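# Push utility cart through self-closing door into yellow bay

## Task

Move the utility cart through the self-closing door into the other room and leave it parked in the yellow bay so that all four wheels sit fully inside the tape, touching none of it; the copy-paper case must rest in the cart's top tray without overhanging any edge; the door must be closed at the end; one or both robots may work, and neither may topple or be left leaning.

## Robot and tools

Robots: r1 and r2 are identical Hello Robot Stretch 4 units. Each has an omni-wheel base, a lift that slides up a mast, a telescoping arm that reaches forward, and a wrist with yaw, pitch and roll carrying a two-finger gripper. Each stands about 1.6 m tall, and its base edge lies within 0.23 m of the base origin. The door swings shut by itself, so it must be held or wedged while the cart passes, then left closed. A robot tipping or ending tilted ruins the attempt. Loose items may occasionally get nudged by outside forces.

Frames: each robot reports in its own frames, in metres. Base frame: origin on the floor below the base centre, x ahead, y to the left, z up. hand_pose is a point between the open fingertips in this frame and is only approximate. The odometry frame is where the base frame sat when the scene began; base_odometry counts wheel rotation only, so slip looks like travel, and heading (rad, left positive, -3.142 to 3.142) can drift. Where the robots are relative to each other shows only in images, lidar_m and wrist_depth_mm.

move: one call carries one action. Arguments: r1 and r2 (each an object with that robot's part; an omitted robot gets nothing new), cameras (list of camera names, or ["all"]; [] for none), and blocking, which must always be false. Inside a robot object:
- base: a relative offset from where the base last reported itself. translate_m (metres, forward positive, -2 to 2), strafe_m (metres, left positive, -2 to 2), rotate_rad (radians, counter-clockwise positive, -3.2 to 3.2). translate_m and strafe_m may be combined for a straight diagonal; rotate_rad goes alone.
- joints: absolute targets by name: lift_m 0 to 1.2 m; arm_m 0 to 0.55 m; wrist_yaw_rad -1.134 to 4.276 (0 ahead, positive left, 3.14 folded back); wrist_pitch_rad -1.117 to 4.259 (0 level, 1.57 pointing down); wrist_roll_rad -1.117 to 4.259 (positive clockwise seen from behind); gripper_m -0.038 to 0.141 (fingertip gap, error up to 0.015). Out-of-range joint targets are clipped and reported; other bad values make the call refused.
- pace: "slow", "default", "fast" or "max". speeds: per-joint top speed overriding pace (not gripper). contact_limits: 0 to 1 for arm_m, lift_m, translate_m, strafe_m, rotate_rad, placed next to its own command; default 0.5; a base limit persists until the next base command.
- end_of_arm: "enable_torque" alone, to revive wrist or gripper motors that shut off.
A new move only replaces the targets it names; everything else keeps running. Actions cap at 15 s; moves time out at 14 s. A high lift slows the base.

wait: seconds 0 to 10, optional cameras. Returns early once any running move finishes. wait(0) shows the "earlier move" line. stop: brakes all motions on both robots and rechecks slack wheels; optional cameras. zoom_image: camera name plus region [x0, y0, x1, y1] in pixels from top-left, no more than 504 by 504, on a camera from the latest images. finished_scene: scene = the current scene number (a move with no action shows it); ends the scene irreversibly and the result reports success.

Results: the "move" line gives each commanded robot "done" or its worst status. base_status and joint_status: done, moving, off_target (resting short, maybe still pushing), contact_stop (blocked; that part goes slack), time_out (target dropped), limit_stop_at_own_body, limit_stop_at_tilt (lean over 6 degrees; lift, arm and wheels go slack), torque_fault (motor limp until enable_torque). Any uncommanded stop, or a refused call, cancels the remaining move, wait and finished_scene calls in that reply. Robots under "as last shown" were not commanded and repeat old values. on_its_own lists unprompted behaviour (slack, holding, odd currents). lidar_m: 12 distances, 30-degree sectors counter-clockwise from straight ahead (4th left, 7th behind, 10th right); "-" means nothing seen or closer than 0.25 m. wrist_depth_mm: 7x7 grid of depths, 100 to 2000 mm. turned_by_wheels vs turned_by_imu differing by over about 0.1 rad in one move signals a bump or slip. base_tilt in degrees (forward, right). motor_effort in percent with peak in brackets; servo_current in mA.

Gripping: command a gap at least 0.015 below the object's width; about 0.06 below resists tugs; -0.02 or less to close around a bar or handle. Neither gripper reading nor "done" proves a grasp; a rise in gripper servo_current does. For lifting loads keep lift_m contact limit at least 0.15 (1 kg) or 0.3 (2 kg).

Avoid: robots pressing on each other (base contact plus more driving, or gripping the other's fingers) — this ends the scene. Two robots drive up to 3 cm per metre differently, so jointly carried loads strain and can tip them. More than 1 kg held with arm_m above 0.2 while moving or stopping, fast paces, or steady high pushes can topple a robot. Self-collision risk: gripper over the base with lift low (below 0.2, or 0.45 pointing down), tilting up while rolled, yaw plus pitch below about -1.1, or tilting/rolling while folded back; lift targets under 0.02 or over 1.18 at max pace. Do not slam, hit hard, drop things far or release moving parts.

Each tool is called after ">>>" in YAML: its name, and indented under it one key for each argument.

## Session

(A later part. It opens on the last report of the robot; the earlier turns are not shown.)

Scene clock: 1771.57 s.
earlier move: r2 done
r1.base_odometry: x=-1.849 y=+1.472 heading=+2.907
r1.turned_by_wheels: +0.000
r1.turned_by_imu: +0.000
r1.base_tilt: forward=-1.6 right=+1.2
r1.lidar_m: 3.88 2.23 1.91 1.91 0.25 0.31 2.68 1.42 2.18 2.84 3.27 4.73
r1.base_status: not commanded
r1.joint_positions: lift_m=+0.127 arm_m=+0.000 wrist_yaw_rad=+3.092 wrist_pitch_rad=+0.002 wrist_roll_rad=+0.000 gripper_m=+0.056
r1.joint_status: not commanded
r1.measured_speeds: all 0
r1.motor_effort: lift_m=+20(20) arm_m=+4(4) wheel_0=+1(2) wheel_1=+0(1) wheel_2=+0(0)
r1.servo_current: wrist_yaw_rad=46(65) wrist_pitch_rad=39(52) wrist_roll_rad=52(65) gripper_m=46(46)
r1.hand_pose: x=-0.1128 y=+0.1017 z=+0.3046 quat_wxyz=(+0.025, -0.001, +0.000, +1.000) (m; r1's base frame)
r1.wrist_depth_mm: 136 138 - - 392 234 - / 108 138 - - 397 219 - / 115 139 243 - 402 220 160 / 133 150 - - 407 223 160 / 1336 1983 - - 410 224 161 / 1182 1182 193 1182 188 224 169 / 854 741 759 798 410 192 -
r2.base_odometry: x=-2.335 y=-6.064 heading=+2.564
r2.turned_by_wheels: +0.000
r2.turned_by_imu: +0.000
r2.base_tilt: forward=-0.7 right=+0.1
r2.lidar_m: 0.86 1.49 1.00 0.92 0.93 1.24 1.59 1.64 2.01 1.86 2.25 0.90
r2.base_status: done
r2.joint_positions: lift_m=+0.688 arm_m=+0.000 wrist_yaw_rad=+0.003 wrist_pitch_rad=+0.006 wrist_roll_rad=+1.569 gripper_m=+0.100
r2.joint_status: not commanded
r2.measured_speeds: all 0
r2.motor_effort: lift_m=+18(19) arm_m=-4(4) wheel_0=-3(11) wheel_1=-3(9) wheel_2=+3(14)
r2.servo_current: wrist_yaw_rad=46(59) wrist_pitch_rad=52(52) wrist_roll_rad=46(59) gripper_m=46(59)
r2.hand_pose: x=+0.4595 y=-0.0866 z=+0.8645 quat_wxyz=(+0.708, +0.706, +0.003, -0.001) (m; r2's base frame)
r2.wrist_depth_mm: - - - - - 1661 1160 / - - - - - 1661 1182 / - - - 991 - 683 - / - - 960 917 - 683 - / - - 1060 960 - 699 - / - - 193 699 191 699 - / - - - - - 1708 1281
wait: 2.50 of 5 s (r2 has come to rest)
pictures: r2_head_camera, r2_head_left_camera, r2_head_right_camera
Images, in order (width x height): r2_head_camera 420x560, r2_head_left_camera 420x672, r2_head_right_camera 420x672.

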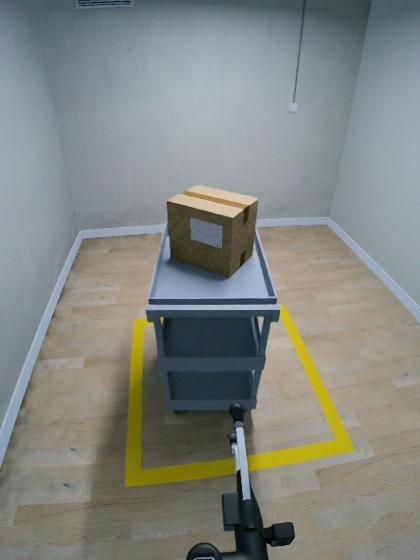

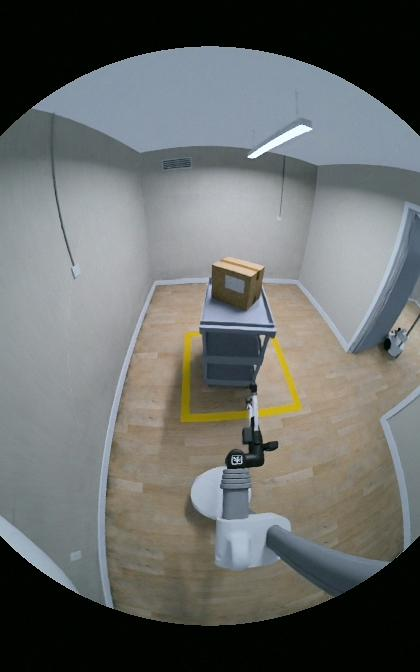

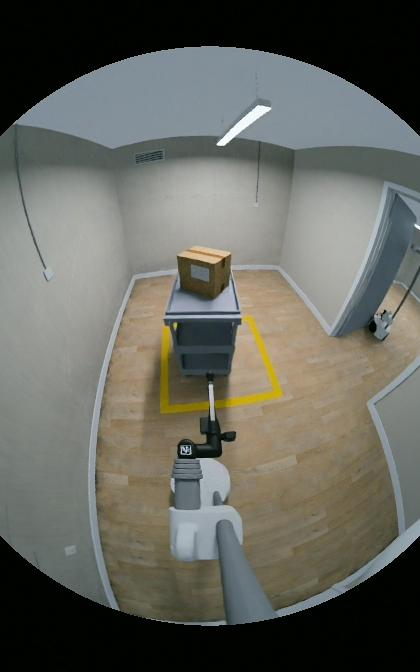

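>>> move:
  r2: {"base":{"translate_m":0.455},"pace":"slow","contact_limits":{"translate_m":0.2}}
  blocking: false

>>> wait:
  seconds: 8
  cameras: ["r2_head_camera","r2_wrist_camera"]

>>> move:
  r2: {"joints":{"gripper_m":-0.035}}
  blocking: false

>>> wait:
  seconds: 3
  cameras: ["r2_head_camera"]

Scene clock: 1779.67 s.
move: r2 moving
r1: as last shown
r1.lidar_m: 3.92 2.24 1.90 1.90 0.25 0.30 2.67 1.42 2.14 2.83 3.29 4.73
r1.motor_effort: lift_m=+20(20) arm_m=+4(4) wheel_0=+1(1) wheel_1=+0(1) wheel_2=+0(0)
r1.servo_current: wrist_yaw_rad=59(65) wrist_pitch_rad=46(46) wrist_roll_rad=52(65) gripper_m=39(46)
r1.wrist_depth_mm: 136 138 - - 392 234 - / 108 138 - - 397 220 - / 114 138 242 - 402 220 160 / 133 150 - - 410 224 161 / 1336 1983 - - 410 224 160 / 1205 1229 193 1182 187 223 170 / 854 750 759 809 413 193 -
r2.base_odometry: x=-2.345 y=-6.057 heading=+2.564
r2.turned_by_wheels: +0.000
r2.turned_by_imu: +0.001
r2.base_tilt: forward=-0.7 right=+0.1
r2.lidar_m: 0.83 1.49 1.02 0.94 0.95 1.24 1.59 1.65 2.01 1.87 2.25 0.89
r2.base_status: translate_m moving
r2.joint_positions: lift_m=+0.688 arm_m=+0.000 wrist_yaw_rad=+0.003 wrist_pitch_rad=+0.006 wrist_roll_rad=+1.569 gripper_m=+0.100
r2.joint_status: not commanded
r2.measured_speeds: translate_m=+0.049 strafe_m=+0.000 rotate_rad=+0.002 lift_m=+0.000 arm_m=+0.000 wrist_yaw_rad=+0.000 wrist_pitch_rad=+0.000 wrist_roll_rad=+0.000
r2.motor_effort: lift_m=+19(19) arm_m=-3(4) wheel_0=+7(10) wheel_1=+4(6) wheel_2=-10(11)
r2.servo_current: wrist_yaw_rad=52(52) wrist_pitch_rad=46(52) wrist_roll_rad=39(52) gripper_m=46(59)
r2.contact_limits: translate_m 0.2
r2.hand_pose: x=+0.4595 y=-0.0866 z=+0.8645 quat_wxyz=(+0.708, +0.706, +0.003, -0.001) (m; r2's base frame)
r2.wrist_depth_mm: - - - - - 1661 1182 / - - - - - 1661 1205 / - - - 991 - 676 - / - - 946 891 - 676 - / - - 1060 960 1281 683 - / - - 193 691 187 691 - / - - - - - 1708 1255
pictures: none

Scene clock: 1785.00 s.
earlier move: r2 done
r1.base_odometry: x=-1.849 y=+1.472 heading=+2.907
r1.turned_by_wheels: +0.000
r1.turned_by_imu: +0.000
r1.base_tilt: forward=-1.6 right=+1.2
r1.lidar_m: 3.90 2.22 1.91 1.91 0.25 0.31 2.67 1.43 2.15 2.82 3.28 4.72
r1.base_status: not commanded
r1.joint_positions: lift_m=+0.127 arm_m=+0.000 wrist_yaw_rad=+3.092 wrist_pitch_rad=+0.002 wrist_roll_rad=+0.000 gripper_m=+0.056
r1.joint_status: not commanded
r1.measured_speeds: all 0
r1.motor_effort: lift_m=+20(20) arm_m=+4(4) wheel_0=+1(1) wheel_1=+1(1) wheel_2=+0(0)
r1.servo_current: wrist_yaw_rad=59(72) wrist_pitch_rad=39(52) wrist_roll_rad=39(65) gripper_m=39(46)
r1.hand_pose: x=-0.1128 y=+0.1017 z=+0.3046 quat_wxyz=(+0.025, -0.001, +0.000, +1.000) (m; r1's base frame)
r1.wrist_depth_mm: 135 138 - - 394 234 - / 107 138 - - 399 220 - / 114 138 243 - 404 221 160 / 133 150 - - 407 223 160 / 1366 1983 - - 410 224 161 / 1182 1205 194 1205 187 224 170 / 842 750 759 809 407 193 -
r2.base_odometry: x=-2.716 y=-5.816 heading=+2.564
r2.turned_by_wheels: +0.000
r2.turned_by_imu: +0.001
r2.base_tilt: forward=-0.7 right=+0.0
r2.lidar_m: 0.41 0.44 1.05 0.96 1.00 1.33 2.03 2.09 1.96 1.83 2.00 0.44
r2.base_status: done
r2.joint_positions: lift_m=+0.688 arm_m=+0.000 wrist_yaw_rad=+0.002 wrist_pitch_rad=+0.006 wrist_roll_rad=+1.569 gripper_m=+0.100
r2.joint_status: not commanded
r2.measured_speeds: all 0
r2.motor_effort: lift_m=+18(19) arm_m=-3(4) wheel_0=+5(10) wheel_1=+3(8) wheel_2=-5(11)
r2.servo_current: wrist_yaw_rad=46(72) wrist_pitch_rad=46(52) wrist_roll_rad=46(59) gripper_m=59(59)
r2.contact_limits: translate_m 0.2
r2.hand_pose: x=+0.4595 y=-0.0869 z=+0.8645 quat_wxyz=(+0.708, +0.706, +0.003, -0.001) (m; r2's base frame)
r2.wrist_depth_mm: - - - 180 237 255 1118 / - - - 180 238 1661 585 / - - 574 182 242 - - / - - 473 183 242 842 - / - - 500 185 244 842 - / - - 195 185 195 - - / - - - - - - -
wait: 5.33 of 8 s (r2 has come to rest)
pictures: r2_head_camera, r2_wrist_camera
Images, in order (width x height): r2_head_camera 420x560, r2_wrist_camera 616x392.

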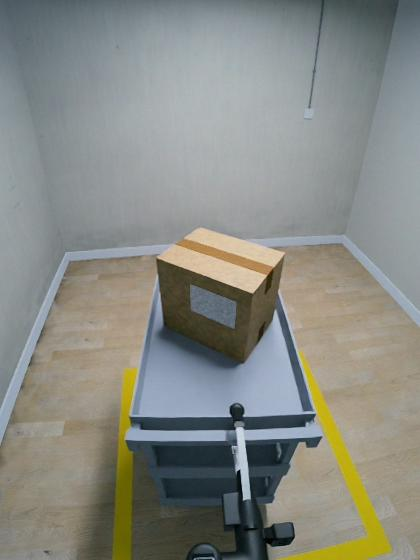

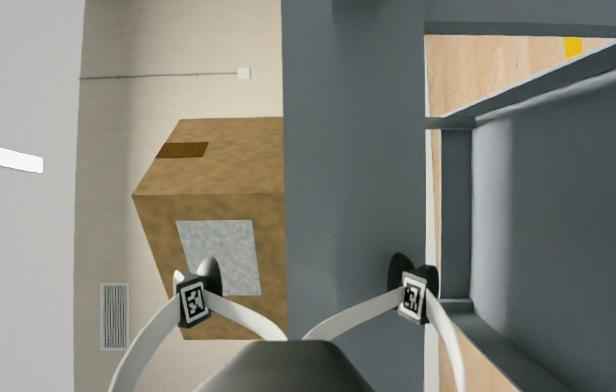

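Scene clock: 1785.50 s.
move: r2 moving
r1: as last shown
r1.lidar_m: 3.90 2.23 1.89 1.92 0.25 0.31 2.67 1.43 2.15 2.84 3.27 4.73
r1.motor_effort: lift_m=+20(20) arm_m=+4(4) wheel_0=+0(1) wheel_1=+0(1) wheel_2=+0(0)
r1.servo_current: wrist_yaw_rad=52(65) wrist_pitch_rad=33(46) wrist_roll_rad=65(65) gripper_m=33(46)
r1.wrist_depth_mm: 136 137 - - 392 235 - / 107 138 - - 399 220 - / 114 138 243 - 402 221 160 / 133 150 - - 410 224 160 / 1308 1983 - - 407 223 161 / 1205 1182 193 1205 188 224 170 / 854 750 750 798 410 193 -
r2.base_odometry: x=-2.716 y=-5.816 heading=+2.564
r2.turned_by_wheels: +0.000
r2.turned_by_imu: +0.000
r2.base_tilt: forward=-0.7 right=+0.1
r2.lidar_m: 0.39 0.44 1.05 0.97 1.01 1.30 2.04 2.08 1.96 1.83 2.01 0.43
r2.base_status: not commanded
r2.joint_positions: lift_m=+0.688 arm_m=+0.000 wrist_yaw_rad=+0.002 wrist_pitch_rad=+0.006 wrist_roll_rad=+1.569 gripper_m=+0.083
r2.joint_status: gripper_m moving
r2.measured_speeds: all 0
r2.motor_effort: lift_m=+19(19) arm_m=-4(4) wheel_0=+5(5) wheel_1=+3(4) wheel_2=-5(5)
r2.servo_current: wrist_yaw_rad=52(59) wrist_pitch_rad=46(46) wrist_roll_rad=46(46) gripper_m=117(117)
r2.contact_limits: translate_m 0.2
r2.hand_pose: x=+0.4595 y=-0.0869 z=+0.8645 quat_wxyz=(+0.708, +0.706, +0.003, -0.001) (m; r2's base frame)
r2.wrist_depth_mm: - - - 179 237 254 1118 / - - - 181 240 1708 591 / - - 580 182 241 - - / - - 473 183 243 854 - / - - 500 185 245 854 - / - - 196 186 190 - - / - - - - - 1708 -
pictures: none

Scene clock: 1787.03 s.
earlier move: r2 done
r1.base_odometry: x=-1.849 y=+1.472 heading=+2.907
r1.turned_by_wheels: +0.000
r1.turned_by_imu: +0.000
r1.base_tilt: forward=-1.6 right=+1.3
r1.lidar_m: 3.91 2.21 1.92 1.91 0.25 0.28 2.65 1.43 2.13 2.85 3.23 4.71
r1.base_status: not commanded
r1.joint_positions: lift_m=+0.127 arm_m=+0.000 wrist_yaw_rad=+3.092 wrist_pitch_rad=+0.002 wrist_roll_rad=+0.000 gripper_m=+0.056
r1.joint_status: not commanded
r1.measured_speeds: all 0
r1.motor_effort: lift_m=+20(20) arm_m=+4(4) wheel_0=+1(1) wheel_1=+0(1) wheel_2=+0(0)
r1.servo_current: wrist_yaw_rad=39(65) wrist_pitch_rad=46(52) wrist_roll_rad=46(65) gripper_m=39(46)
r1.hand_pose: x=-0.1128 y=+0.1017 z=+0.3046 quat_wxyz=(+0.025, -0.001, +0.000, +1.000) (m; r1's base frame)
r1.wrist_depth_mm: 136 138 - - 392 234 - / 107 138 - - 399 220 - / 114 138 243 - 402 221 160 / 133 150 - - 407 223 160 / 1308 1983 - - 413 224 160 / 1182 1182 193 1205 187 223 170 / 842 750 750 809 415 192 -
r2.base_odometry: x=-2.716 y=-5.816 heading=+2.564
r2.turned_by_wheels: +0.000
r2.turned_by_imu: +0.000
r2.base_tilt: forward=-0.6 right=+0.1
r2.lidar_m: 0.39 0.40 1.05 0.97 0.98 1.30 2.03 2.10 1.96 1.83 2.02 0.41
r2.base_status: not commanded
r2.joint_positions: lift_m=+0.688 arm_m=+0.000 wrist_yaw_rad=+0.002 wrist_pitch_rad=+0.006 wrist_roll_rad=+1.569 gripper_m=-0.034
r2.joint_status: all done
r2.measured_speeds: all 0
r2.motor_effort: lift_m=+18(19) arm_m=-4(4) wheel_0=+4(6) wheel_1=+3(4) wheel_2=-3(5)
r2.servo_current: wrist_yaw_rad=46(59) wrist_pitch_rad=46(52) wrist_roll_rad=59(59) gripper_m=104(260)
r2.contact_limits: translate_m 0.2
r2.hand_pose: x=+0.4595 y=-0.0869 z=+0.8645 quat_wxyz=(+0.708, +0.706, +0.003, -0.001) (m; r2's base frame)
r2.wrist_depth_mm: - - - 162 220 1537 1138 / - - - 163 223 1576 - / - - 544 165 224 809 - / - 473 452 166 226 820 - / - - 492 168 229 842 - / - - 185 169 179 - - / - - - - 233 549 -
wait: 1.53 of 3 s (r2 has come to rest)
pictures: r2_head_camera
Images, in order (width x height): r2_head_camera 420x560.

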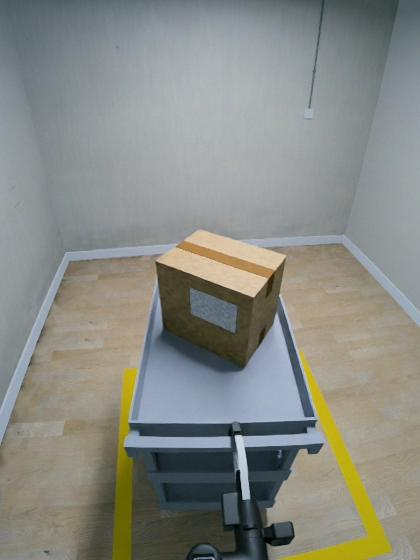

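>>> move:
  r2: {"base":{"translate_m":-0.1,"strafe_m":-0.02},"pace":"slow","contact_limits":{"translate_m":0.3}}
  blocking: false

>>> wait:
  seconds: 4

>>> wait:
  seconds: 0.5

>>> move:
  r2: {"joints":{"gripper_m":0.1}}
  blocking: false

>>> wait:
  seconds: 3

>>> move:
  r2: {"base":{"translate_m":-0.5}}
  blocking: false

>>> wait:
  seconds: 6
  cameras: ["r2_head_camera","r2_head_left_camera"]

>>> zoom_image:
  camera: "r2_head_camera"
  region: [60, 220, 420, 540]

Scene clock: 1795.60 s.
move: r2 moving
r1: as last shown
r1.lidar_m: 3.92 2.25 1.90 1.88 0.25 0.29 2.65 1.43 2.14 2.83 3.28 4.73
r1.servo_current: wrist_yaw_rad=39(65) wrist_pitch_rad=39(46) wrist_roll_rad=52(65) gripper_m=46(46)
r1.wrist_depth_mm: 136 138 - - 387 234 - / 107 138 - - 397 219 - / 114 138 243 - 402 221 160 / 133 150 - - 407 224 160 / 1308 - - - 413 224 160 / 1160 1205 194 1182 187 224 170 / 854 759 759 798 407 193 -
r2.base_odometry: x=-2.704 y=-5.820 heading=+2.565
r2.turned_by_wheels: +0.000
r2.turned_by_imu: +0.001
r2.base_tilt: forward=-0.6 right=+0.1
r2.lidar_m: 0.39 0.40 1.05 0.99 1.00 1.26 2.04 2.09 1.97 1.83 2.02 0.42
r2.base_status: translate_m moving; strafe_m moving
r2.joint_positions: lift_m=+0.688 arm_m=+0.000 wrist_yaw_rad=+0.002 wrist_pitch_rad=+0.006 wrist_roll_rad=+1.569 gripper_m=-0.034
r2.joint_status: not commanded
r2.measured_speeds: translate_m=-0.049 strafe_m=-0.010 rotate_rad=+0.001 lift_m=+0.000 arm_m=+0.000 wrist_yaw_rad=+0.000 wrist_pitch_rad=+0.000 wrist_roll_rad=+0.000
r2.motor_effort: lift_m=+19(19) arm_m=-4(4) wheel_0=-6(9) wheel_1=-6(8) wheel_2=+12(12)
r2.servo_current: wrist_yaw_rad=46(52) wrist_pitch_rad=46(52) wrist_roll_rad=46(52) gripper_m=104(117)
r2.contact_limits: translate_m 0.3
r2.hand_pose: x=+0.4595 y=-0.0869 z=+0.8645 quat_wxyz=(+0.708, +0.706, +0.003, -0.001) (m; r2's base frame)
r2.wrist_depth_mm: - - - 161 220 1464 1160 / - - - 163 222 1430 - / - - 535 165 224 820 - / - 473 455 166 227 820 - / - - 504 167 228 831 - / - - 185 169 180 - - / - - - - 233 544 -
pictures: none

Scene clock: 1797.40 s.
earlier move: r2 done
r1.base_odometry: x=-1.849 y=+1.472 heading=+2.907
r1.turned_by_wheels: +0.000
r1.turned_by_imu: +0.000
r1.base_tilt: forward=-1.6 right=+1.3
r1.lidar_m: 3.88 2.22 1.90 1.90 0.25 0.32 2.66 1.43 2.15 2.82 3.27 4.72
r1.base_status: not commanded
r1.joint_positions: lift_m=+0.127 arm_m=+0.000 wrist_yaw_rad=+3.092 wrist_pitch_rad=+0.002 wrist_roll_rad=+0.000 gripper_m=+0.056
r1.joint_status: not commanded
r1.measured_speeds: all 0
r1.motor_effort: lift_m=+20(20) arm_m=+4(4) wheel_0=+1(1) wheel_1=+1(1) wheel_2=+0(0)
r1.servo_current: wrist_yaw_rad=52(65) wrist_pitch_rad=46(52) wrist_roll_rad=46(65) gripper_m=46(46)
r1.hand_pose: x=-0.1128 y=+0.1017 z=+0.3046 quat_wxyz=(+0.025, -0.001, +0.000, +1.000) (m; r1's base frame)
r1.wrist_depth_mm: 136 137 - - 392 235 - / 108 138 - - 397 220 - / 114 138 243 - 404 220 160 / 133 150 - - 407 224 160 / 1336 1983 - - 410 223 160 / 1205 1182 194 1205 188 224 170 / 854 759 759 798 407 193 -
r2.base_odometry: x=-2.621 y=-5.853 heading=+2.564
r2.turned_by_wheels: +0.000
r2.turned_by_imu: +0.000
r2.base_tilt: forward=-0.7 right=+0.1
r2.lidar_m: 0.41 0.39 1.08 0.99 1.02 1.32 1.92 1.98 1.98 1.82 2.03 0.43
r2.base_status: done
r2.joint_positions: lift_m=+0.688 arm_m=+0.000 wrist_yaw_rad=+0.003 wrist_pitch_rad=+0.006 wrist_roll_rad=+1.569 gripper_m=-0.034
r2.joint_status: not commanded
r2.measured_speeds: all 0
r2.motor_effort: lift_m=+19(19) arm_m=-4(4) wheel_0=-3(9) wheel_1=-5(9) wheel_2=+7(13)
r2.servo_current: wrist_yaw_rad=46(59) wrist_pitch_rad=46(52) wrist_roll_rad=59(59) gripper_m=111(117)
r2.contact_limits: translate_m 0.3
r2.hand_pose: x=+0.4595 y=-0.0866 z=+0.8645 quat_wxyz=(+0.708, +0.706, +0.003, -0.001) (m; r2's base frame)
r2.wrist_depth_mm: - - - 163 223 252 1078 / - - - 164 224 1618 - / - - 559 165 225 798 - / - 484 459 167 228 831 - / - - 488 168 229 842 - / - - 185 168 178 - - / - - - - 232 - -
wait: 1.80 of 4 s (r2 has come to rest)
pictures: none

Scene clock: 1797.90 s.
r1.base_odometry: x=-1.849 y=+1.472 heading=+2.907
r1.turned_by_wheels: +0.000
r1.turned_by_imu: +0.000
r1.base_tilt: forward=-1.6 right=+1.2
r1.lidar_m: 3.89 2.23 1.91 1.90 0.25 0.29 2.67 1.43 2.14 2.82 3.27 4.74
r1.base_status: not commanded
r1.joint_positions: lift_m=+0.127 arm_m=+0.000 wrist_yaw_rad=+3.092 wrist_pitch_rad=+0.002 wrist_roll_rad=+0.000 gripper_m=+0.056
r1.joint_status: not commanded
r1.measured_speeds: all 0
r1.motor_effort: lift_m=+20(20) arm_m=+4(4) wheel_0=+1(1) wheel_1=+0(1) wheel_2=+0(0)
r1.servo_current: wrist_yaw_rad=52(65) wrist_pitch_rad=39(52) wrist_roll_rad=52(65) gripper_m=46(46)
r1.hand_pose: x=-0.1128 y=+0.1017 z=+0.3046 quat_wxyz=(+0.025, -0.001, +0.000, +1.000) (m; r1's base frame)
r1.wrist_depth_mm: 136 138 - - 392 235 - / 108 138 - - 397 220 - / 115 138 244 - 399 220 160 / 133 149 - - 410 223 160 / 1336 1983 - - 407 224 161 / 1182 1182 194 1229 189 224 170 / 866 750 750 798 407 193 -
r2.base_odometry: x=-2.621 y=-5.853 heading=+2.564
r2.turned_by_wheels: +0.000
r2.turned_by_imu: +0.000
r2.base_tilt: forward=-0.7 right=+0.1
r2.lidar_m: 0.40 0.42 1.09 0.96 1.00 1.31 1.93 1.98 1.94 1.81 2.05 0.43
r2.base_status: done
r2.joint_positions: lift_m=+0.688 arm_m=+0.000 wrist_yaw_rad=+0.003 wrist_pitch_rad=+0.006 wrist_roll_rad=+1.569 gripper_m=-0.034
r2.joint_status: not commanded
r2.measured_speeds: all 0
r2.motor_effort: lift_m=+19(19) arm_m=-4(4) wheel_0=-3(9) wheel_1=-6(9) wheel_2=+7(13)
r2.servo_current: wrist_yaw_rad=46(59) wrist_pitch_rad=46(52) wrist_roll_rad=52(59) gripper_m=111(117)
r2.contact_limits: translate_m 0.3
r2.hand_pose: x=+0.4595 y=-0.0866 z=+0.8645 quat_wxyz=(+0.708, +0.706, +0.003, -0.001) (m; r2's base frame)
r2.wrist_depth_mm: - - - 163 223 252 1078 / - - - 164 224 1618 - / - - 559 165 226 798 - / - 480 459 167 228 831 - / - - 492 167 229 842 - / - - 185 168 178 - - / - - - - 232 - -
wait: 0.50 s; at rest by 0.27 s
pictures: none

Scene clock: 1798.40 s.
move: r2 moving
r1: as last shown
r1.base_tilt: forward=-1.6 right=+1.3
r1.lidar_m: 3.89 2.25 1.91 1.90 0.25 0.30 2.67 1.43 2.14 2.83 3.26 4.72
r1.motor_effort: lift_m=+20(20) arm_m=+4(4) wheel_0=+0(1) wheel_1=+0(1) wheel_2=+0(0)
r1.servo_current: wrist_yaw_rad=39(65) wrist_pitch_rad=39(52) wrist_roll_rad=46(52) gripper_m=39(46)
r1.wrist_depth_mm: 136 138 - - 392 234 - / 108 138 - - 394 220 - / 114 138 243 - 402 221 160 / 133 150 - - 407 224 160 / 1336 1983 - - 413 224 161 / 1182 1205 195 1182 187 224 170 / 842 750 759 798 410 193 -
r2.base_odometry: x=-2.621 y=-5.853 heading=+2.564
r2.turned_by_wheels: +0.000
r2.turned_by_imu: +0.000
r2.base_tilt: forward=-0.7 right=+0.1
r2.lidar_m: 0.37 0.41 1.05 0.99 1.01 1.32 1.95 1.99 1.94 1.81 2.01 0.44
r2.base_status: not commanded
r2.joint_positions: lift_m=+0.688 arm_m=+0.000 wrist_yaw_rad=+0.003 wrist_pitch_rad=+0.006 wrist_roll_rad=+1.569 gripper_m=-0.009
r2.joint_status: gripper_m moving
r2.measured_speeds: all 0
r2.motor_effort: lift_m=+19(19) arm_m=-4(4) wheel_0=-2(3) wheel_1=-5(6) wheel_2=+6(8)
r2.servo_current: wrist_yaw_rad=39(59) wrist_pitch_rad=46(46) wrist_roll_rad=46(52) gripper_m=78(130)
r2.contact_limits: translate_m 0.3
r2.hand_pose: x=+0.4595 y=-0.0866 z=+0.8645 quat_wxyz=(+0.708, +0.706, +0.003, -0.001) (m; r2's base frame)
r2.wrist_depth_mm: - - - 167 227 251 1098 / - - - 168 229 1618 569 / - - 569 170 229 798 - / - - 466 229 231 831 - / - - 492 172 233 831 - / - - 186 173 181 - - / - - - - 235 - -
pictures: none

Scene clock: 1799.93 s.
earlier move: r2 done
r1.base_odometry: x=-1.849 y=+1.472 heading=+2.907
r1.turned_by_wheels: +0.000
r1.turned_by_imu: +0.000
r1.base_tilt: forward=-1.6 right=+1.3
r1.lidar_m: 3.92 2.24 1.92 1.90 0.25 0.31 2.66 1.42 2.13 2.85 3.24 4.72
r1.base_status: not commanded
r1.joint_positions: lift_m=+0.127 arm_m=+0.000 wrist_yaw_rad=+3.092 wrist_pitch_rad=+0.002 wrist_roll_rad=+0.000 gripper_m=+0.056
r1.joint_status: not commanded
r1.measured_speeds: all 0
r1.motor_effort: lift_m=+20(20) arm_m=+4(4) wheel_0=+0(1) wheel_1=+0(1) wheel_2=+0(0)
r1.servo_current: wrist_yaw_rad=65(65) wrist_pitch_rad=39(52) wrist_roll_rad=52(72) gripper_m=39(52)
r1.hand_pose: x=-0.1128 y=+0.1017 z=+0.3046 quat_wxyz=(+0.025, -0.001, +0.000, +1.000) (m; r1's base frame)
r1.wrist_depth_mm: 136 138 - - 392 235 - / 108 138 - - 394 220 - / 114 138 243 - 402 220 160 / 133 150 - - 407 223 160 / 1308 1921 - - 407 224 160 / 1205 1229 194 1182 188 224 170 / 842 750 750 788 413 193 -
r2.base_odometry: x=-2.621 y=-5.853 heading=+2.564
r2.turned_by_wheels: +0.000
r2.turned_by_imu: +0.000
r2.base_tilt: forward=-0.6 right=+0.1
r2.lidar_m: 0.38 0.42 1.05 0.99 1.04 1.30 1.95 1.99 1.96 1.82 2.02 0.44
r2.base_status: not commanded
r2.joint_positions: lift_m=+0.688 arm_m=+0.000 wrist_yaw_rad=+0.003 wrist_pitch_rad=+0.005 wrist_roll_rad=+1.569 gripper_m=+0.100
r2.joint_status: all done
r2.measured_speeds: all 0
r2.motor_effort: lift_m=+18(19) arm_m=-3(4) wheel_0=-3(3) wheel_1=-5(6) wheel_2=+5(8)
r2.servo_current: wrist_yaw_rad=33(59) wrist_pitch_rad=46(52) wrist_roll_rad=46(59) gripper_m=52(130)
r2.contact_limits: translate_m 0.3
r2.hand_pose: x=+0.4595 y=-0.0867 z=+0.8649 quat_wxyz=(+0.708, +0.706, +0.003, -0.001) (m; r2's base frame)
r2.wrist_depth_mm: - - - 182 241 248 248 / - - - 183 242 1708 1118 / - - 603 184 244 831 - / - - 477 185 244 842 - / - - 496 186 245 854 - / - - 195 186 194 - - / - - - - 248 - -
wait: 1.53 of 3 s (r2 has come to rest)
pictures: none

Scene clock: 1800.43 s.
move: r2 moving
r1: as last shown
r1.lidar_m: 3.90 2.24 1.91 1.90 0.25 0.32 2.65 1.42 2.15 2.82 3.29 4.73
r1.motor_effort: lift_m=+20(20) arm_m=+4(4) wheel_0=+1(1) wheel_1=+0(1) wheel_2=+0(0)
r1.servo_current: wrist_yaw_rad=52(65) wrist_pitch_rad=46(46) wrist_roll_rad=39(72) gripper_m=39(46)
r1.wrist_depth_mm: 136 138 - - 392 235 - / 108 138 - - 399 219 - / 114 139 242 - 402 221 160 / 133 150 - - 404 224 160 / 1336 1921 - - 413 224 161 / 1205 1229 194 1160 188 224 170 / 854 741 759 798 410 193 -
r2.base_odometry: x=-2.595 y=-5.870 heading=+2.564
r2.turned_by_wheels: +0.000
r2.turned_by_imu: +0.000
r2.base_tilt: forward=-0.7 right=+0.1
r2.lidar_m: 0.44 0.47 1.08 0.98 1.01 1.32 1.88 1.96 1.92 1.78 2.04 0.47
r2.base_status: translate_m moving
r2.joint_positions: lift_m=+0.688 arm_m=+0.000 wrist_yaw_rad=+0.003 wrist_pitch_rad=+0.005 wrist_roll_rad=+1.569 gripper_m=+0.100
r2.joint_status: not commanded
r2.measured_speeds: translate_m=-0.122 strafe_m=+0.001 rotate_rad=+0.003 lift_m=+0.000 arm_m=+0.000 wrist_yaw_rad=+0.000 wrist_pitch_rad=+0.000 wrist_roll_rad=+0.000
r2.motor_effort: lift_m=+18(18) arm_m=-4(4) wheel_0=-6(10) wheel_1=-8(9) wheel_2=+12(12)
r2.servo_current: wrist_yaw_rad=39(52) wrist_pitch_rad=46(46) wrist_roll_rad=59(59) gripper_m=52(59)
r2.hand_pose: x=+0.4595 y=-0.0867 z=+0.8649 quat_wxyz=(+0.708, +0.706, +0.003, -0.001) (m; r2's base frame)
r2.wrist_depth_mm: - - - 216 266 271 273 / - - - 266 267 1708 1118 / - - 634 209 270 842 - / - - 500 268 270 866 - / - - 525 271 272 866 - / - - 195 212 193 - - / - - - - - 1863 -
pictures: none

Scene clock: 1803.10 s.
earlier move: r2 done
r1.base_odometry: x=-1.849 y=+1.472 heading=+2.907
r1.turned_by_wheels: +0.000
r1.turned_by_imu: +0.000
r1.base_tilt: forward=-1.6 right=+1.3
r1.lidar_m: 3.90 2.24 1.91 1.92 0.25 0.29 2.66 1.44 2.16 2.83 3.28 4.73
r1.base_status: not commanded
r1.joint_positions: lift_m=+0.127 arm_m=+0.000 wrist_yaw_rad=+3.092 wrist_pitch_rad=+0.002 wrist_roll_rad=+0.000 gripper_m=+0.056
r1.joint_status: not commanded
r1.measured_speeds: all 0
r1.motor_effort: lift_m=+20(20) arm_m=+4(4) wheel_0=+0(1) wheel_1=+0(1) wheel_2=+0(0)
r1.servo_current: wrist_yaw_rad=59(72) wrist_pitch_rad=46(52) wrist_roll_rad=59(72) gripper_m=46(52)
r1.hand_pose: x=-0.1128 y=+0.1017 z=+0.3046 quat_wxyz=(+0.025, -0.001, +0.000, +1.000) (m; r1's base frame)
r1.wrist_depth_mm: 135 138 - - 392 235 - / 108 138 - - 399 220 - / 114 138 243 - 404 220 160 / 133 150 - - 410 224 160 / 1308 1921 - - 410 224 160 / 1160 1182 194 1182 188 223 170 / 842 759 750 798 407 193 -
r2.base_odometry: x=-2.202 y=-6.126 heading=+2.564
r2.turned_by_wheels: +0.000
r2.turned_by_imu: +0.000
r2.base_tilt: forward=-0.7 right=+0.0
r2.lidar_m: 0.90 1.48 1.02 0.92 0.97 1.25 1.45 1.45 1.94 1.85 1.85 0.94
r2.base_status: done
r2.joint_positions: lift_m=+0.688 arm_m=+0.000 wrist_yaw_rad=+0.003 wrist_pitch_rad=+0.005 wrist_roll_rad=+1.569 gripper_m=+0.100
r2.joint_status: not commanded
r2.measured_speeds: all 0
r2.motor_effort: lift_m=+17(18) arm_m=-4(4) wheel_0=-3(11) wheel_1=-4(9) wheel_2=+3(14)
r2.servo_current: wrist_yaw_rad=59(59) wrist_pitch_rad=46(52) wrist_roll_rad=59(59) gripper_m=46(59)
r2.hand_pose: x=+0.4595 y=-0.0867 z=+0.8649 quat_wxyz=(+0.708, +0.706, +0.003, -0.001) (m; r2's base frame)
r2.wrist_depth_mm: - - - - - 1708 1160 / - - - - - 1808 1182 / - - - - - 741 - / - - - 960 - 732 - / - - 1118 1025 - 750 - / - - 193 741 193 750 - / - - - - - 1863 1281
wait: 2.67 of 6 s (r2 has come to rest)
pictures: r2_head_camera, r2_head_left_camera
Images, in order (width x height): r2_head_camera 420x560, r2_head_left_camera 420x672.

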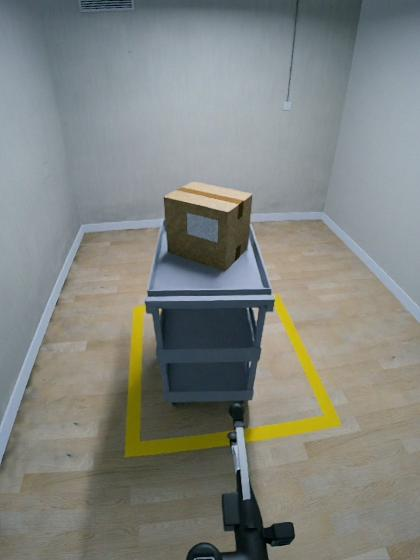

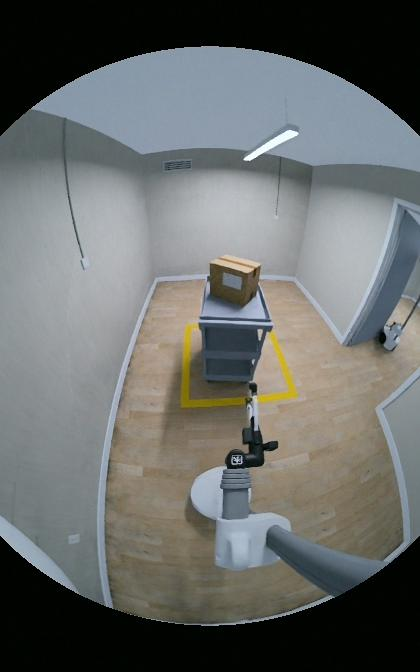

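Scaled by 1.400 from the camera's 420x560 image, which has a finer 1200x1600 frame.

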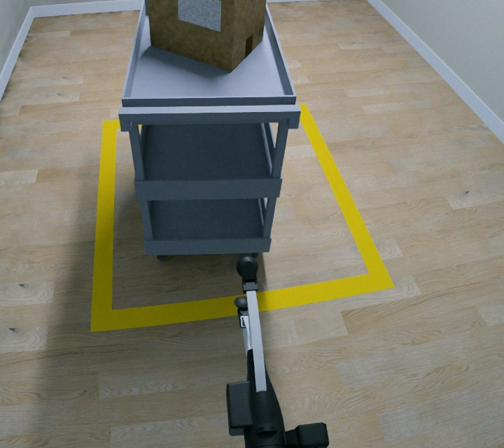

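>>> move:
  r2: {"base":{"strafe_m":-0.75}}
  blocking: false

>>> wait:
  seconds: 6

>>> move:
  r2: {"base":{"translate_m":0.5}}
  blocking: false

>>> wait:
  seconds: 6
  cameras: ["r2_head_camera","r2_head_left_camera"]

>>> zoom_image:
  camera: "r2_head_left_camera"
  region: [30, 280, 260, 500]

Scene clock: 1816.03 s.
move: r2 moving
r1: as last shown
r1.lidar_m: 3.92 2.24 1.92 1.88 0.25 0.30 2.66 1.43 2.14 2.81 3.25 4.72
r1.motor_effort: lift_m=+20(20) arm_m=+4(4) wheel_0=+1(1) wheel_1=+0(0) wheel_2=+0(0)
r1.servo_current: wrist_yaw_rad=52(72) wrist_pitch_rad=46(46) wrist_roll_rad=59(59) gripper_m=39(46)
r1.wrist_depth_mm: 136 138 - - 392 234 - / 108 138 - - 397 219 - / 115 138 243 - 404 220 160 / 133 150 - - 407 222 160 / 1336 1921 - - 413 224 161 / 1160 1205 194 1160 188 223 170 / 854 741 750 798 407 193 -
r2.base_odometry: x=-2.183 y=-6.096 heading=+2.564
r2.turned_by_wheels: +0.000
r2.turned_by_imu: +0.000
r2.base_tilt: forward=-0.7 right=+0.0
r2.lidar_m: 0.87 1.51 1.05 0.96 0.97 1.30 1.43 1.46 1.92 1.81 1.85 2.39
r2.base_status: strafe_m moving
r2.joint_positions: lift_m=+0.688 arm_m=+0.000 wrist_yaw_rad=+0.003 wrist_pitch_rad=+0.005 wrist_roll_rad=+1.569 gripper_m=+0.100
r2.joint_status: not commanded
r2.measured_speeds: translate_m=-0.001 strafe_m=-0.140 rotate_rad=+0.004 lift_m=+0.000 arm_m=+0.000 wrist_yaw_rad=+0.000 wrist_pitch_rad=+0.000 wrist_roll_rad=+0.000
r2.motor_effort: lift_m=+18(18) arm_m=-4(4) wheel_0=+10(14) wheel_1=-11(12) wheel_2=-1(3)
r2.servo_current: wrist_yaw_rad=46(65) wrist_pitch_rad=39(46) wrist_roll_rad=52(52) gripper_m=46(59)
r2.hand_pose: x=+0.4595 y=-0.0867 z=+0.8649 quat_wxyz=(+0.708, +0.706, +0.003, -0.001) (m; r2's base frame)
r2.wrist_depth_mm: - - - - - 1661 1160 / - - - - - 1756 1182 / - - - - - 1430 1205 / - - - 741 - 732 - / - - 1118 991 - 741 - / - - 193 759 194 750 - / - - - - - 1863 -
pictures: none

Scene clock: 1819.37 s.
earlier move: r2 done
r1.base_odometry: x=-1.849 y=+1.472 heading=+2.907
r1.turned_by_wheels: +0.000
r1.turned_by_imu: +0.000
r1.base_tilt: forward=-1.6 right=+1.3
r1.lidar_m: 3.90 2.24 1.89 1.90 0.25 0.30 2.55 1.43 2.14 2.83 3.29 4.73
r1.base_status: not commanded
r1.joint_positions: lift_m=+0.127 arm_m=+0.000 wrist_yaw_rad=+3.092 wrist_pitch_rad=+0.002 wrist_roll_rad=+0.000 gripper_m=+0.056
r1.joint_status: not commanded
r1.measured_speeds: all 0
r1.motor_effort: lift_m=+20(20) arm_m=+4(4) wheel_0=+0(1) wheel_1=+0(1) wheel_2=+0(0)
r1.servo_current: wrist_yaw_rad=59(72) wrist_pitch_rad=39(52) wrist_roll_rad=46(72) gripper_m=46(52)
r1.hand_pose: x=-0.1128 y=+0.1017 z=+0.3046 quat_wxyz=(+0.025, -0.001, +0.000, +1.000) (m; r1's base frame)
r1.wrist_depth_mm: 136 138 - - 392 235 - / 108 138 - - 399 220 - / 115 139 243 - 404 221 160 / 133 150 - - 407 224 160 / 1366 1983 - - 410 223 161 / 1205 1229 194 1182 187 223 170 / 842 750 750 798 410 193 -
r2.base_odometry: x=-1.793 y=-5.498 heading=+2.564
r2.turned_by_wheels: +0.000
r2.turned_by_imu: -0.001
r2.base_tilt: forward=-0.7 right=+0.1
r2.lidar_m: 3.25 1.02 1.29 1.67 1.73 1.45 1.37 1.43 1.19 1.11 1.14 1.86
r2.base_status: done
r2.joint_positions: lift_m=+0.688 arm_m=+0.000 wrist_yaw_rad=+0.003 wrist_pitch_rad=+0.005 wrist_roll_rad=+1.569 gripper_m=+0.100
r2.joint_status: not commanded
r2.measured_speeds: all 0
r2.motor_effort: lift_m=+18(18) arm_m=-4(4) wheel_0=+2(14) wheel_1=-3(12) wheel_2=+0(3)
r2.servo_current: wrist_yaw_rad=46(65) wrist_pitch_rad=39(52) wrist_roll_rad=46(52) gripper_m=46(59)
r2.hand_pose: x=+0.4595 y=-0.0867 z=+0.8649 quat_wxyz=(+0.708, +0.706, +0.003, -0.001) (m; r2's base frame)
r2.wrist_depth_mm: - - - - - 1576 1160 / - - - - - 1708 1160 / - - - - - 1756 1205 / - - - - - 1708 1205 / - - - - - 1708 1182 / - - 193 - 193 1499 1182 / - - - - - 1397 1205
wait: 3.33 of 6 s (r2 has come to rest)
pictures: none

Scene clock: 1819.87 s.
move: r2 moving
r1: as last shown
r1.lidar_m: 3.90 2.22 1.93 1.92 0.25 0.31 2.54 1.42 2.11 2.82 3.27 4.73
r1.motor_effort: lift_m=+20(20) arm_m=+4(4) wheel_0=+1(1) wheel_1=+0(1) wheel_2=+0(0)
r1.servo_current: wrist_yaw_rad=46(59) wrist_pitch_rad=46(52) wrist_roll_rad=52(52) gripper_m=46(46)
r1.wrist_depth_mm: 136 138 - - 392 234 - / 108 138 - - 397 220 - / 114 138 243 - 402 220 160 / 133 150 - - 410 224 160 / 1366 1983 - - 407 223 161 / 1182 1205 194 1205 187 224 170 / 842 759 750 809 410 193 -
r2.base_odometry: x=-1.819 y=-5.481 heading=+2.564
r2.turned_by_wheels: +0.000
r2.turned_by_imu: +0.000
r2.base_tilt: forward=-0.7 right=+0.0
r2.lidar_m: 3.25 0.99 1.27 1.68 1.74 1.50 1.41 1.46 1.21 1.11 1.14 1.81
r2.base_status: translate_m moving
r2.joint_positions: lift_m=+0.688 arm_m=+0.000 wrist_yaw_rad=+0.003 wrist_pitch_rad=+0.005 wrist_roll_rad=+1.569 gripper_m=+0.100
r2.joint_status: not commanded
r2.measured_speeds: translate_m=+0.122 strafe_m=-0.001 rotate_rad=+0.003 lift_m=+0.000 arm_m=+0.000 wrist_yaw_rad=+0.000 wrist_pitch_rad=+0.000 wrist_roll_rad=+0.000
r2.motor_effort: lift_m=+17(18) arm_m=-4(4) wheel_0=+8(10) wheel_1=+7(9) wheel_2=-12(13)
r2.servo_current: wrist_yaw_rad=33(72) wrist_pitch_rad=46(46) wrist_roll_rad=52(52) gripper_m=52(52)
r2.hand_pose: x=+0.4595 y=-0.0867 z=+0.8649 quat_wxyz=(+0.708, +0.706, +0.003, -0.001) (m; r2's base frame)
r2.wrist_depth_mm: - - - - - 1576 1182 / - - - - - 1756 1205 / - - - - - 1708 1182 / - - - - - 1708 1182 / - - - - - 1756 1205 / - - 192 - 194 1537 1205 / - - - - - 1708 1229
pictures: none

Scene clock: 1822.53 s.
earlier move: r2 done
r1.base_odometry: x=-1.849 y=+1.472 heading=+2.907
r1.turned_by_wheels: +0.000
r1.turned_by_imu: +0.000
r1.base_tilt: forward=-1.6 right=+1.3
r1.lidar_m: 3.90 2.22 1.90 1.90 0.25 0.31 2.26 1.43 2.14 2.82 3.28 4.73
r1.base_status: not commanded
r1.joint_positions: lift_m=+0.127 arm_m=+0.000 wrist_yaw_rad=+3.092 wrist_pitch_rad=+0.002 wrist_roll_rad=+0.000 gripper_m=+0.056
r1.joint_status: not commanded
r1.measured_speeds: all 0
r1.motor_effort: lift_m=+20(20) arm_m=+4(4) wheel_0=+1(1) wheel_1=+1(1) wheel_2=+0(0)
r1.servo_current: wrist_yaw_rad=39(65) wrist_pitch_rad=39(52) wrist_roll_rad=52(65) gripper_m=52(52)
r1.hand_pose: x=-0.1128 y=+0.1017 z=+0.3046 quat_wxyz=(+0.025, -0.001, +0.000, +1.000) (m; r1's base frame)
r1.wrist_depth_mm: 136 138 - - 392 234 - / 108 138 - - 399 219 - / 114 139 243 - 399 221 160 / 133 150 - - 407 223 161 / 1308 1983 - - 413 224 160 / 1205 1205 193 1205 187 224 170 / 854 759 750 788 410 193 -
r2.base_odometry: x=-2.212 y=-5.225 heading=+2.564
r2.turned_by_wheels: +0.000
r2.turned_by_imu: +0.001
r2.base_tilt: forward=-0.7 right=+0.1
r2.lidar_m: 2.84 0.67 0.62 1.73 1.78 2.05 1.87 1.71 1.15 1.05 1.50 1.47
r2.base_status: done
r2.joint_positions: lift_m=+0.688 arm_m=+0.000 wrist_yaw_rad=+0.003 wrist_pitch_rad=+0.005 wrist_roll_rad=+1.569 gripper_m=+0.100
r2.joint_status: not commanded
r2.measured_speeds: all 0
r2.motor_effort: lift_m=+18(18) arm_m=-4(4) wheel_0=+4(10) wheel_1=+4(9) wheel_2=-3(14)
r2.servo_current: wrist_yaw_rad=52(72) wrist_pitch_rad=46(52) wrist_roll_rad=52(65) gripper_m=46(59)
r2.hand_pose: x=+0.4595 y=-0.0867 z=+0.8649 quat_wxyz=(+0.708, +0.706, +0.003, -0.001) (m; r2's base frame)
r2.wrist_depth_mm: - - - - - 1537 1182 / - - - - - 1708 1182 / - - - - - 1756 1205 / - - - - - 1708 1205 / - - - - - 1708 1182 / - - 193 - 194 1499 1229 / - - - - - 1863 1205
wait: 2.67 of 6 s (r2 has come to rest)
pictures: r2_head_camera, r2_head_left_camera
Images, in order (width x height): r2_head_camera 420x560, r2_head_left_camera 420x672.

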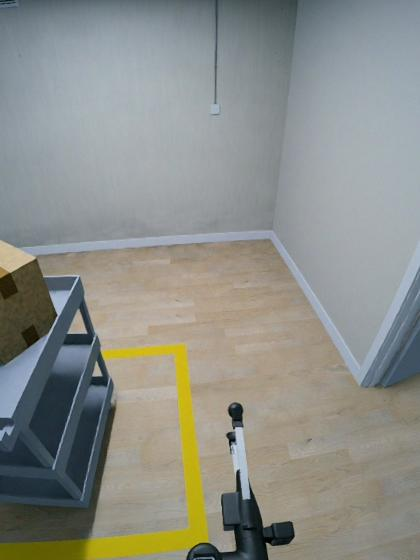

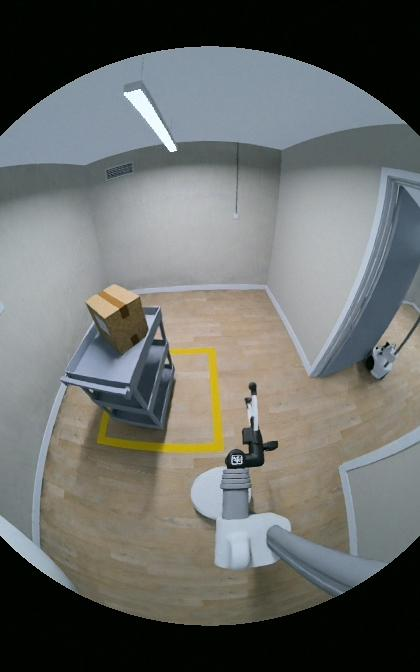

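Scaled by 2.191 from the camera's 420x672 image, which has a finer 600x960 frame.

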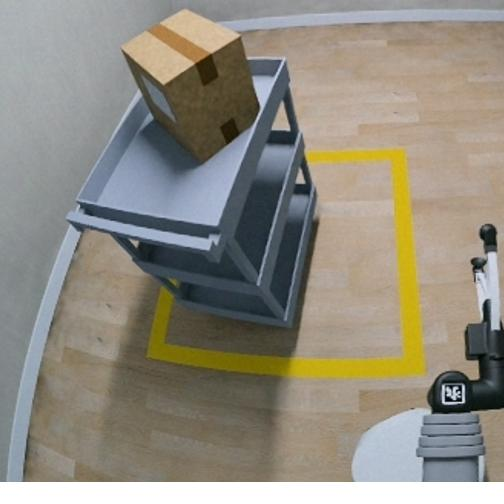

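>>> move:
  r1: {"base":{"translate_m":0.9},"pace":"default"}
  blocking: false

>>> wait:
  seconds: 6
  cameras: ["r1_head_left_camera","r2_head_camera"]

>>> wait:
  seconds: 5
  cameras: ["r1_head_left_camera","r2_head_camera","r2_head_left_camera"]

Scene clock: 1836.03 s.
move: r1 moving
r1.base_odometry: x=-1.880 y=+1.480 heading=+2.908
r1.turned_by_wheels: +0.000
r1.turned_by_imu: +0.000
r1.base_tilt: forward=-1.6 right=+1.2
r1.lidar_m: 3.88 2.23 1.90 1.90 0.25 0.30 2.29 1.47 2.17 2.85 3.31 4.71
r1.base_status: translate_m moving
r1.joint_positions: lift_m=+0.127 arm_m=+0.000 wrist_yaw_rad=+3.092 wrist_pitch_rad=+0.002 wrist_roll_rad=+0.000 gripper_m=+0.056
r1.joint_status: not commanded
r1.measured_speeds: translate_m=+0.122 strafe_m=+0.000 rotate_rad=+0.002 lift_m=+0.000 arm_m=+0.000 wrist_yaw_rad=+0.000 wrist_pitch_rad=+0.000 wrist_roll_rad=+0.000
r1.motor_effort: lift_m=+20(20) arm_m=+4(4) wheel_0=+3(7) wheel_1=+8(10) wheel_2=-8(10)
r1.servo_current: wrist_yaw_rad=46(65) wrist_pitch_rad=46(46) wrist_roll_rad=52(52) gripper_m=39(46)
r1.hand_pose: x=-0.1128 y=+0.1017 z=+0.3046 quat_wxyz=(+0.025, -0.001, +0.000, +1.000) (m; r1's base frame)
r1.wrist_depth_mm: 136 138 - - 382 226 - / 107 138 - - 387 213 - / 114 138 240 - 392 214 156 / 133 149 - - 397 215 - / - 1921 - - 397 216 156 / 1205 1205 193 1182 191 216 156 / 854 750 759 809 399 186 -
r2: as last shown
r2.turned_by_imu: +0.000
r2.lidar_m: 2.83 0.65 0.63 1.72 1.78 2.06 1.86 1.70 1.15 1.04 1.55 1.47
r2.motor_effort: lift_m=+17(18) arm_m=-4(4) wheel_0=+4(4) wheel_1=+4(4) wheel_2=-3(4)
r2.servo_current: wrist_yaw_rad=52(59) wrist_pitch_rad=39(52) wrist_roll_rad=46(59) gripper_m=46(59)
r2.wrist_depth_mm: - - - - - 1576 1182 / - - - - - 1661 1205 / - - - - - 1708 1205 / - - - - - 1756 1205 / - - - - - 1756 1205 / - - 193 - 193 1537 1205 / - - - - - 1863 1205
pictures: none

Scene clock: 1840.03 s.
earlier move: r1 done
r1.base_odometry: x=-2.725 y=+1.681 heading=+2.908
r1.turned_by_wheels: +0.000
r1.turned_by_imu: +0.000
r1.base_tilt: forward=-1.6 right=+1.3
r1.lidar_m: 3.44 1.98 1.67 1.67 1.95 1.90 1.69 1.61 3.07 3.05 3.54 3.83
r1.base_status: done
r1.joint_positions: lift_m=+0.127 arm_m=+0.000 wrist_yaw_rad=+3.092 wrist_pitch_rad=+0.002 wrist_roll_rad=+0.000 gripper_m=+0.056
r1.joint_status: not commanded
r1.measured_speeds: all 0
r1.motor_effort: lift_m=+20(20) arm_m=+4(4) wheel_0=+3(9) wheel_1=+2(12) wheel_2=+1(10)
r1.servo_current: wrist_yaw_rad=52(65) wrist_pitch_rad=46(52) wrist_roll_rad=33(65) gripper_m=39(52)
r1.hand_pose: x=-0.1128 y=+0.1017 z=+0.3046 quat_wxyz=(+0.025, -0.001, +0.000, +1.000) (m; r1's base frame)
r1.wrist_depth_mm: 136 138 - - - - - / 107 138 - - - - - / 114 139 231 - - - - / 133 149 236 - - - - / 1863 1708 - 1921 1921 1863 1808 / 1229 1205 194 1229 187 1182 1160 / 854 750 750 798 809 759 809
r2.base_odometry: x=-2.212 y=-5.225 heading=+2.564
r2.turned_by_wheels: +0.000
r2.turned_by_imu: +0.001
r2.base_tilt: forward=-0.6 right=+0.0
r2.lidar_m: 2.86 0.69 0.62 1.71 1.77 2.06 1.87 1.71 1.12 1.07 1.49 1.46
r2.base_status: not commanded
r2.joint_positions: lift_m=+0.688 arm_m=+0.000 wrist_yaw_rad=+0.003 wrist_pitch_rad=+0.005 wrist_roll_rad=+1.569 gripper_m=+0.100
r2.joint_status: not commanded
r2.measured_speeds: all 0
r2.motor_effort: lift_m=+18(18) arm_m=-4(4) wheel_0=+4(4) wheel_1=+4(5) wheel_2=-3(4)
r2.servo_current: wrist_yaw_rad=39(65) wrist_pitch_rad=46(52) wrist_roll_rad=52(59) gripper_m=46(59)
r2.hand_pose: x=+0.4595 y=-0.0867 z=+0.8649 quat_wxyz=(+0.708, +0.706, +0.003, -0.001) (m; r2's base frame)
r2.wrist_depth_mm: - - - - - 1576 1160 / - - - - - 1708 1182 / - - - - - 1708 1205 / - - - - - 1756 1205 / - - - - - 1756 1205 / - - 193 - 194 1464 1205 / - - - - - 1863 1229
wait: 4.00 of 6 s (r1 has come to rest)
pictures: r1_head_left_camera, r2_head_camera
Images, in order (width x height): r1_head_left_camera 420x672, r2_head_camera 420x560.

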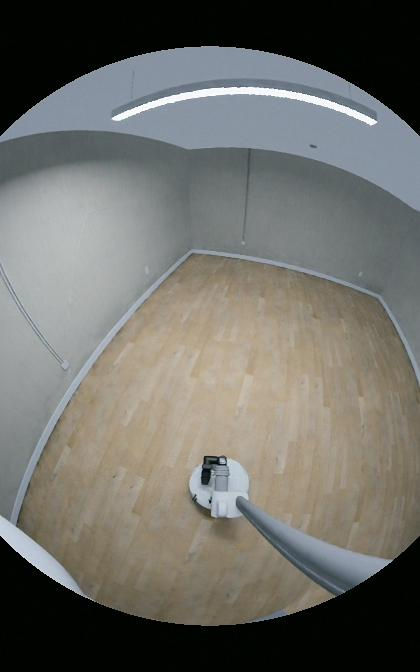

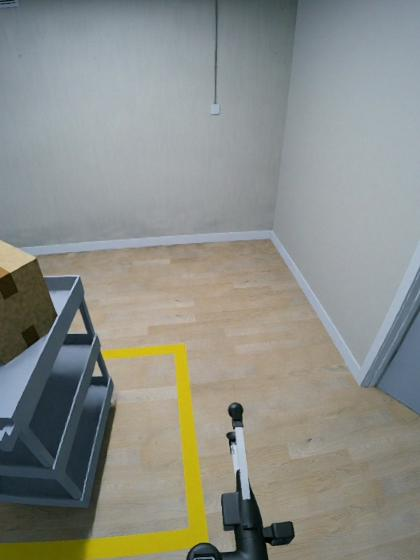

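Scene clock: 1845.03 s.
r1.base_odometry: x=-2.725 y=+1.681 heading=+2.908
r1.turned_by_wheels: +0.000
r1.turned_by_imu: +0.000
r1.base_tilt: forward=-1.6 right=+1.3
r1.lidar_m: 3.45 1.97 1.69 1.69 1.95 1.91 1.91 2.27 3.02 3.06 3.52 3.85
r1.base_status: done
r1.joint_positions: lift_m=+0.127 arm_m=+0.000 wrist_yaw_rad=+3.092 wrist_pitch_rad=+0.002 wrist_roll_rad=+0.000 gripper_m=+0.056
r1.joint_status: not commanded
r1.measured_speeds: all 0
r1.motor_effort: lift_m=+20(20) arm_m=+4(4) wheel_0=+3(9) wheel_1=+2(12) wheel_2=+2(10)
r1.servo_current: wrist_yaw_rad=52(65) wrist_pitch_rad=46(52) wrist_roll_rad=33(65) gripper_m=39(52)
r1.hand_pose: x=-0.1128 y=+0.1017 z=+0.3046 quat_wxyz=(+0.025, -0.001, +0.000, +1.000) (m; r1's base frame)
r1.wrist_depth_mm: 135 138 - - - - - / 107 138 - - - - - / 114 138 242 - - - - / 133 149 - - - - - / 1983 - - - 1921 1863 1708 / 1205 1182 194 1205 187 1160 1138 / 854 750 768 798 788 778 809
r2.base_odometry: x=-2.212 y=-5.225 heading=+2.564
r2.turned_by_wheels: +0.000
r2.turned_by_imu: +0.001
r2.base_tilt: forward=-0.7 right=+0.1
r2.lidar_m: 2.84 0.67 0.63 1.73 1.78 2.04 1.86 1.70 1.15 1.05 1.18 1.48
r2.base_status: not commanded
r2.joint_positions: lift_m=+0.688 arm_m=+0.000 wrist_yaw_rad=+0.003 wrist_pitch_rad=+0.005 wrist_roll_rad=+1.569 gripper_m=+0.100
r2.joint_status: not commanded
r2.measured_speeds: all 0
r2.motor_effort: lift_m=+18(18) arm_m=-4(4) wheel_0=+4(4) wheel_1=+4(5) wheel_2=-3(4)
r2.servo_current: wrist_yaw_rad=39(65) wrist_pitch_rad=33(52) wrist_roll_rad=46(59) gripper_m=52(59)
r2.hand_pose: x=+0.4595 y=-0.0867 z=+0.8649 quat_wxyz=(+0.708, +0.706, +0.003, -0.001) (m; r2's base frame)
r2.wrist_depth_mm: - - - - - 1576 1182 / - - - - - 1708 1182 / - - - - - 1708 1205 / - - - - - 1756 1229 / - - - - - 1708 1182 / - - 193 - 194 1537 1229 / - - - - - 1863 1205
wait: 5.00 s; at rest by 0.27 s
pictures: r1_head_left_camera, r2_head_camera, r2_head_left_camera
Images, in order (width x height): r1_head_left_camera 420x672, r2_head_camera 420x560, r2_head_left_camera 420x672.

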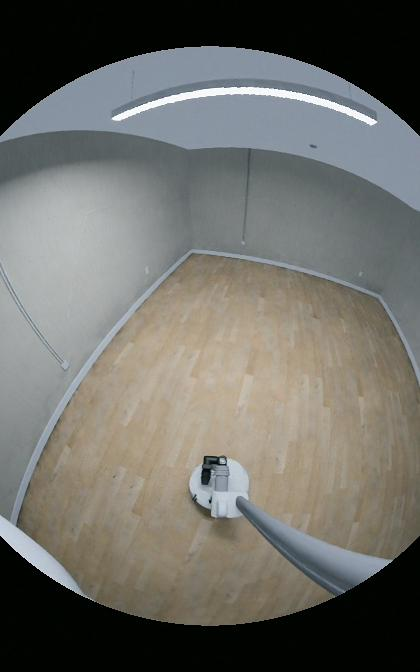

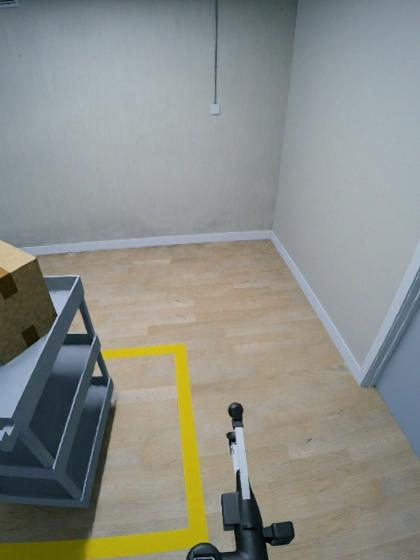

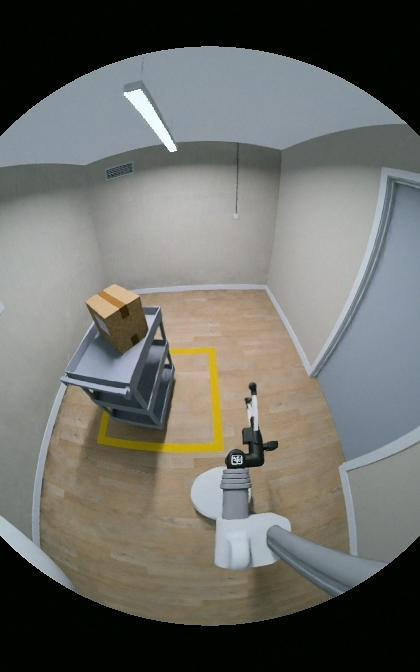

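>>> finished_scene:
  scene: 1

The scene is finished: the task was done.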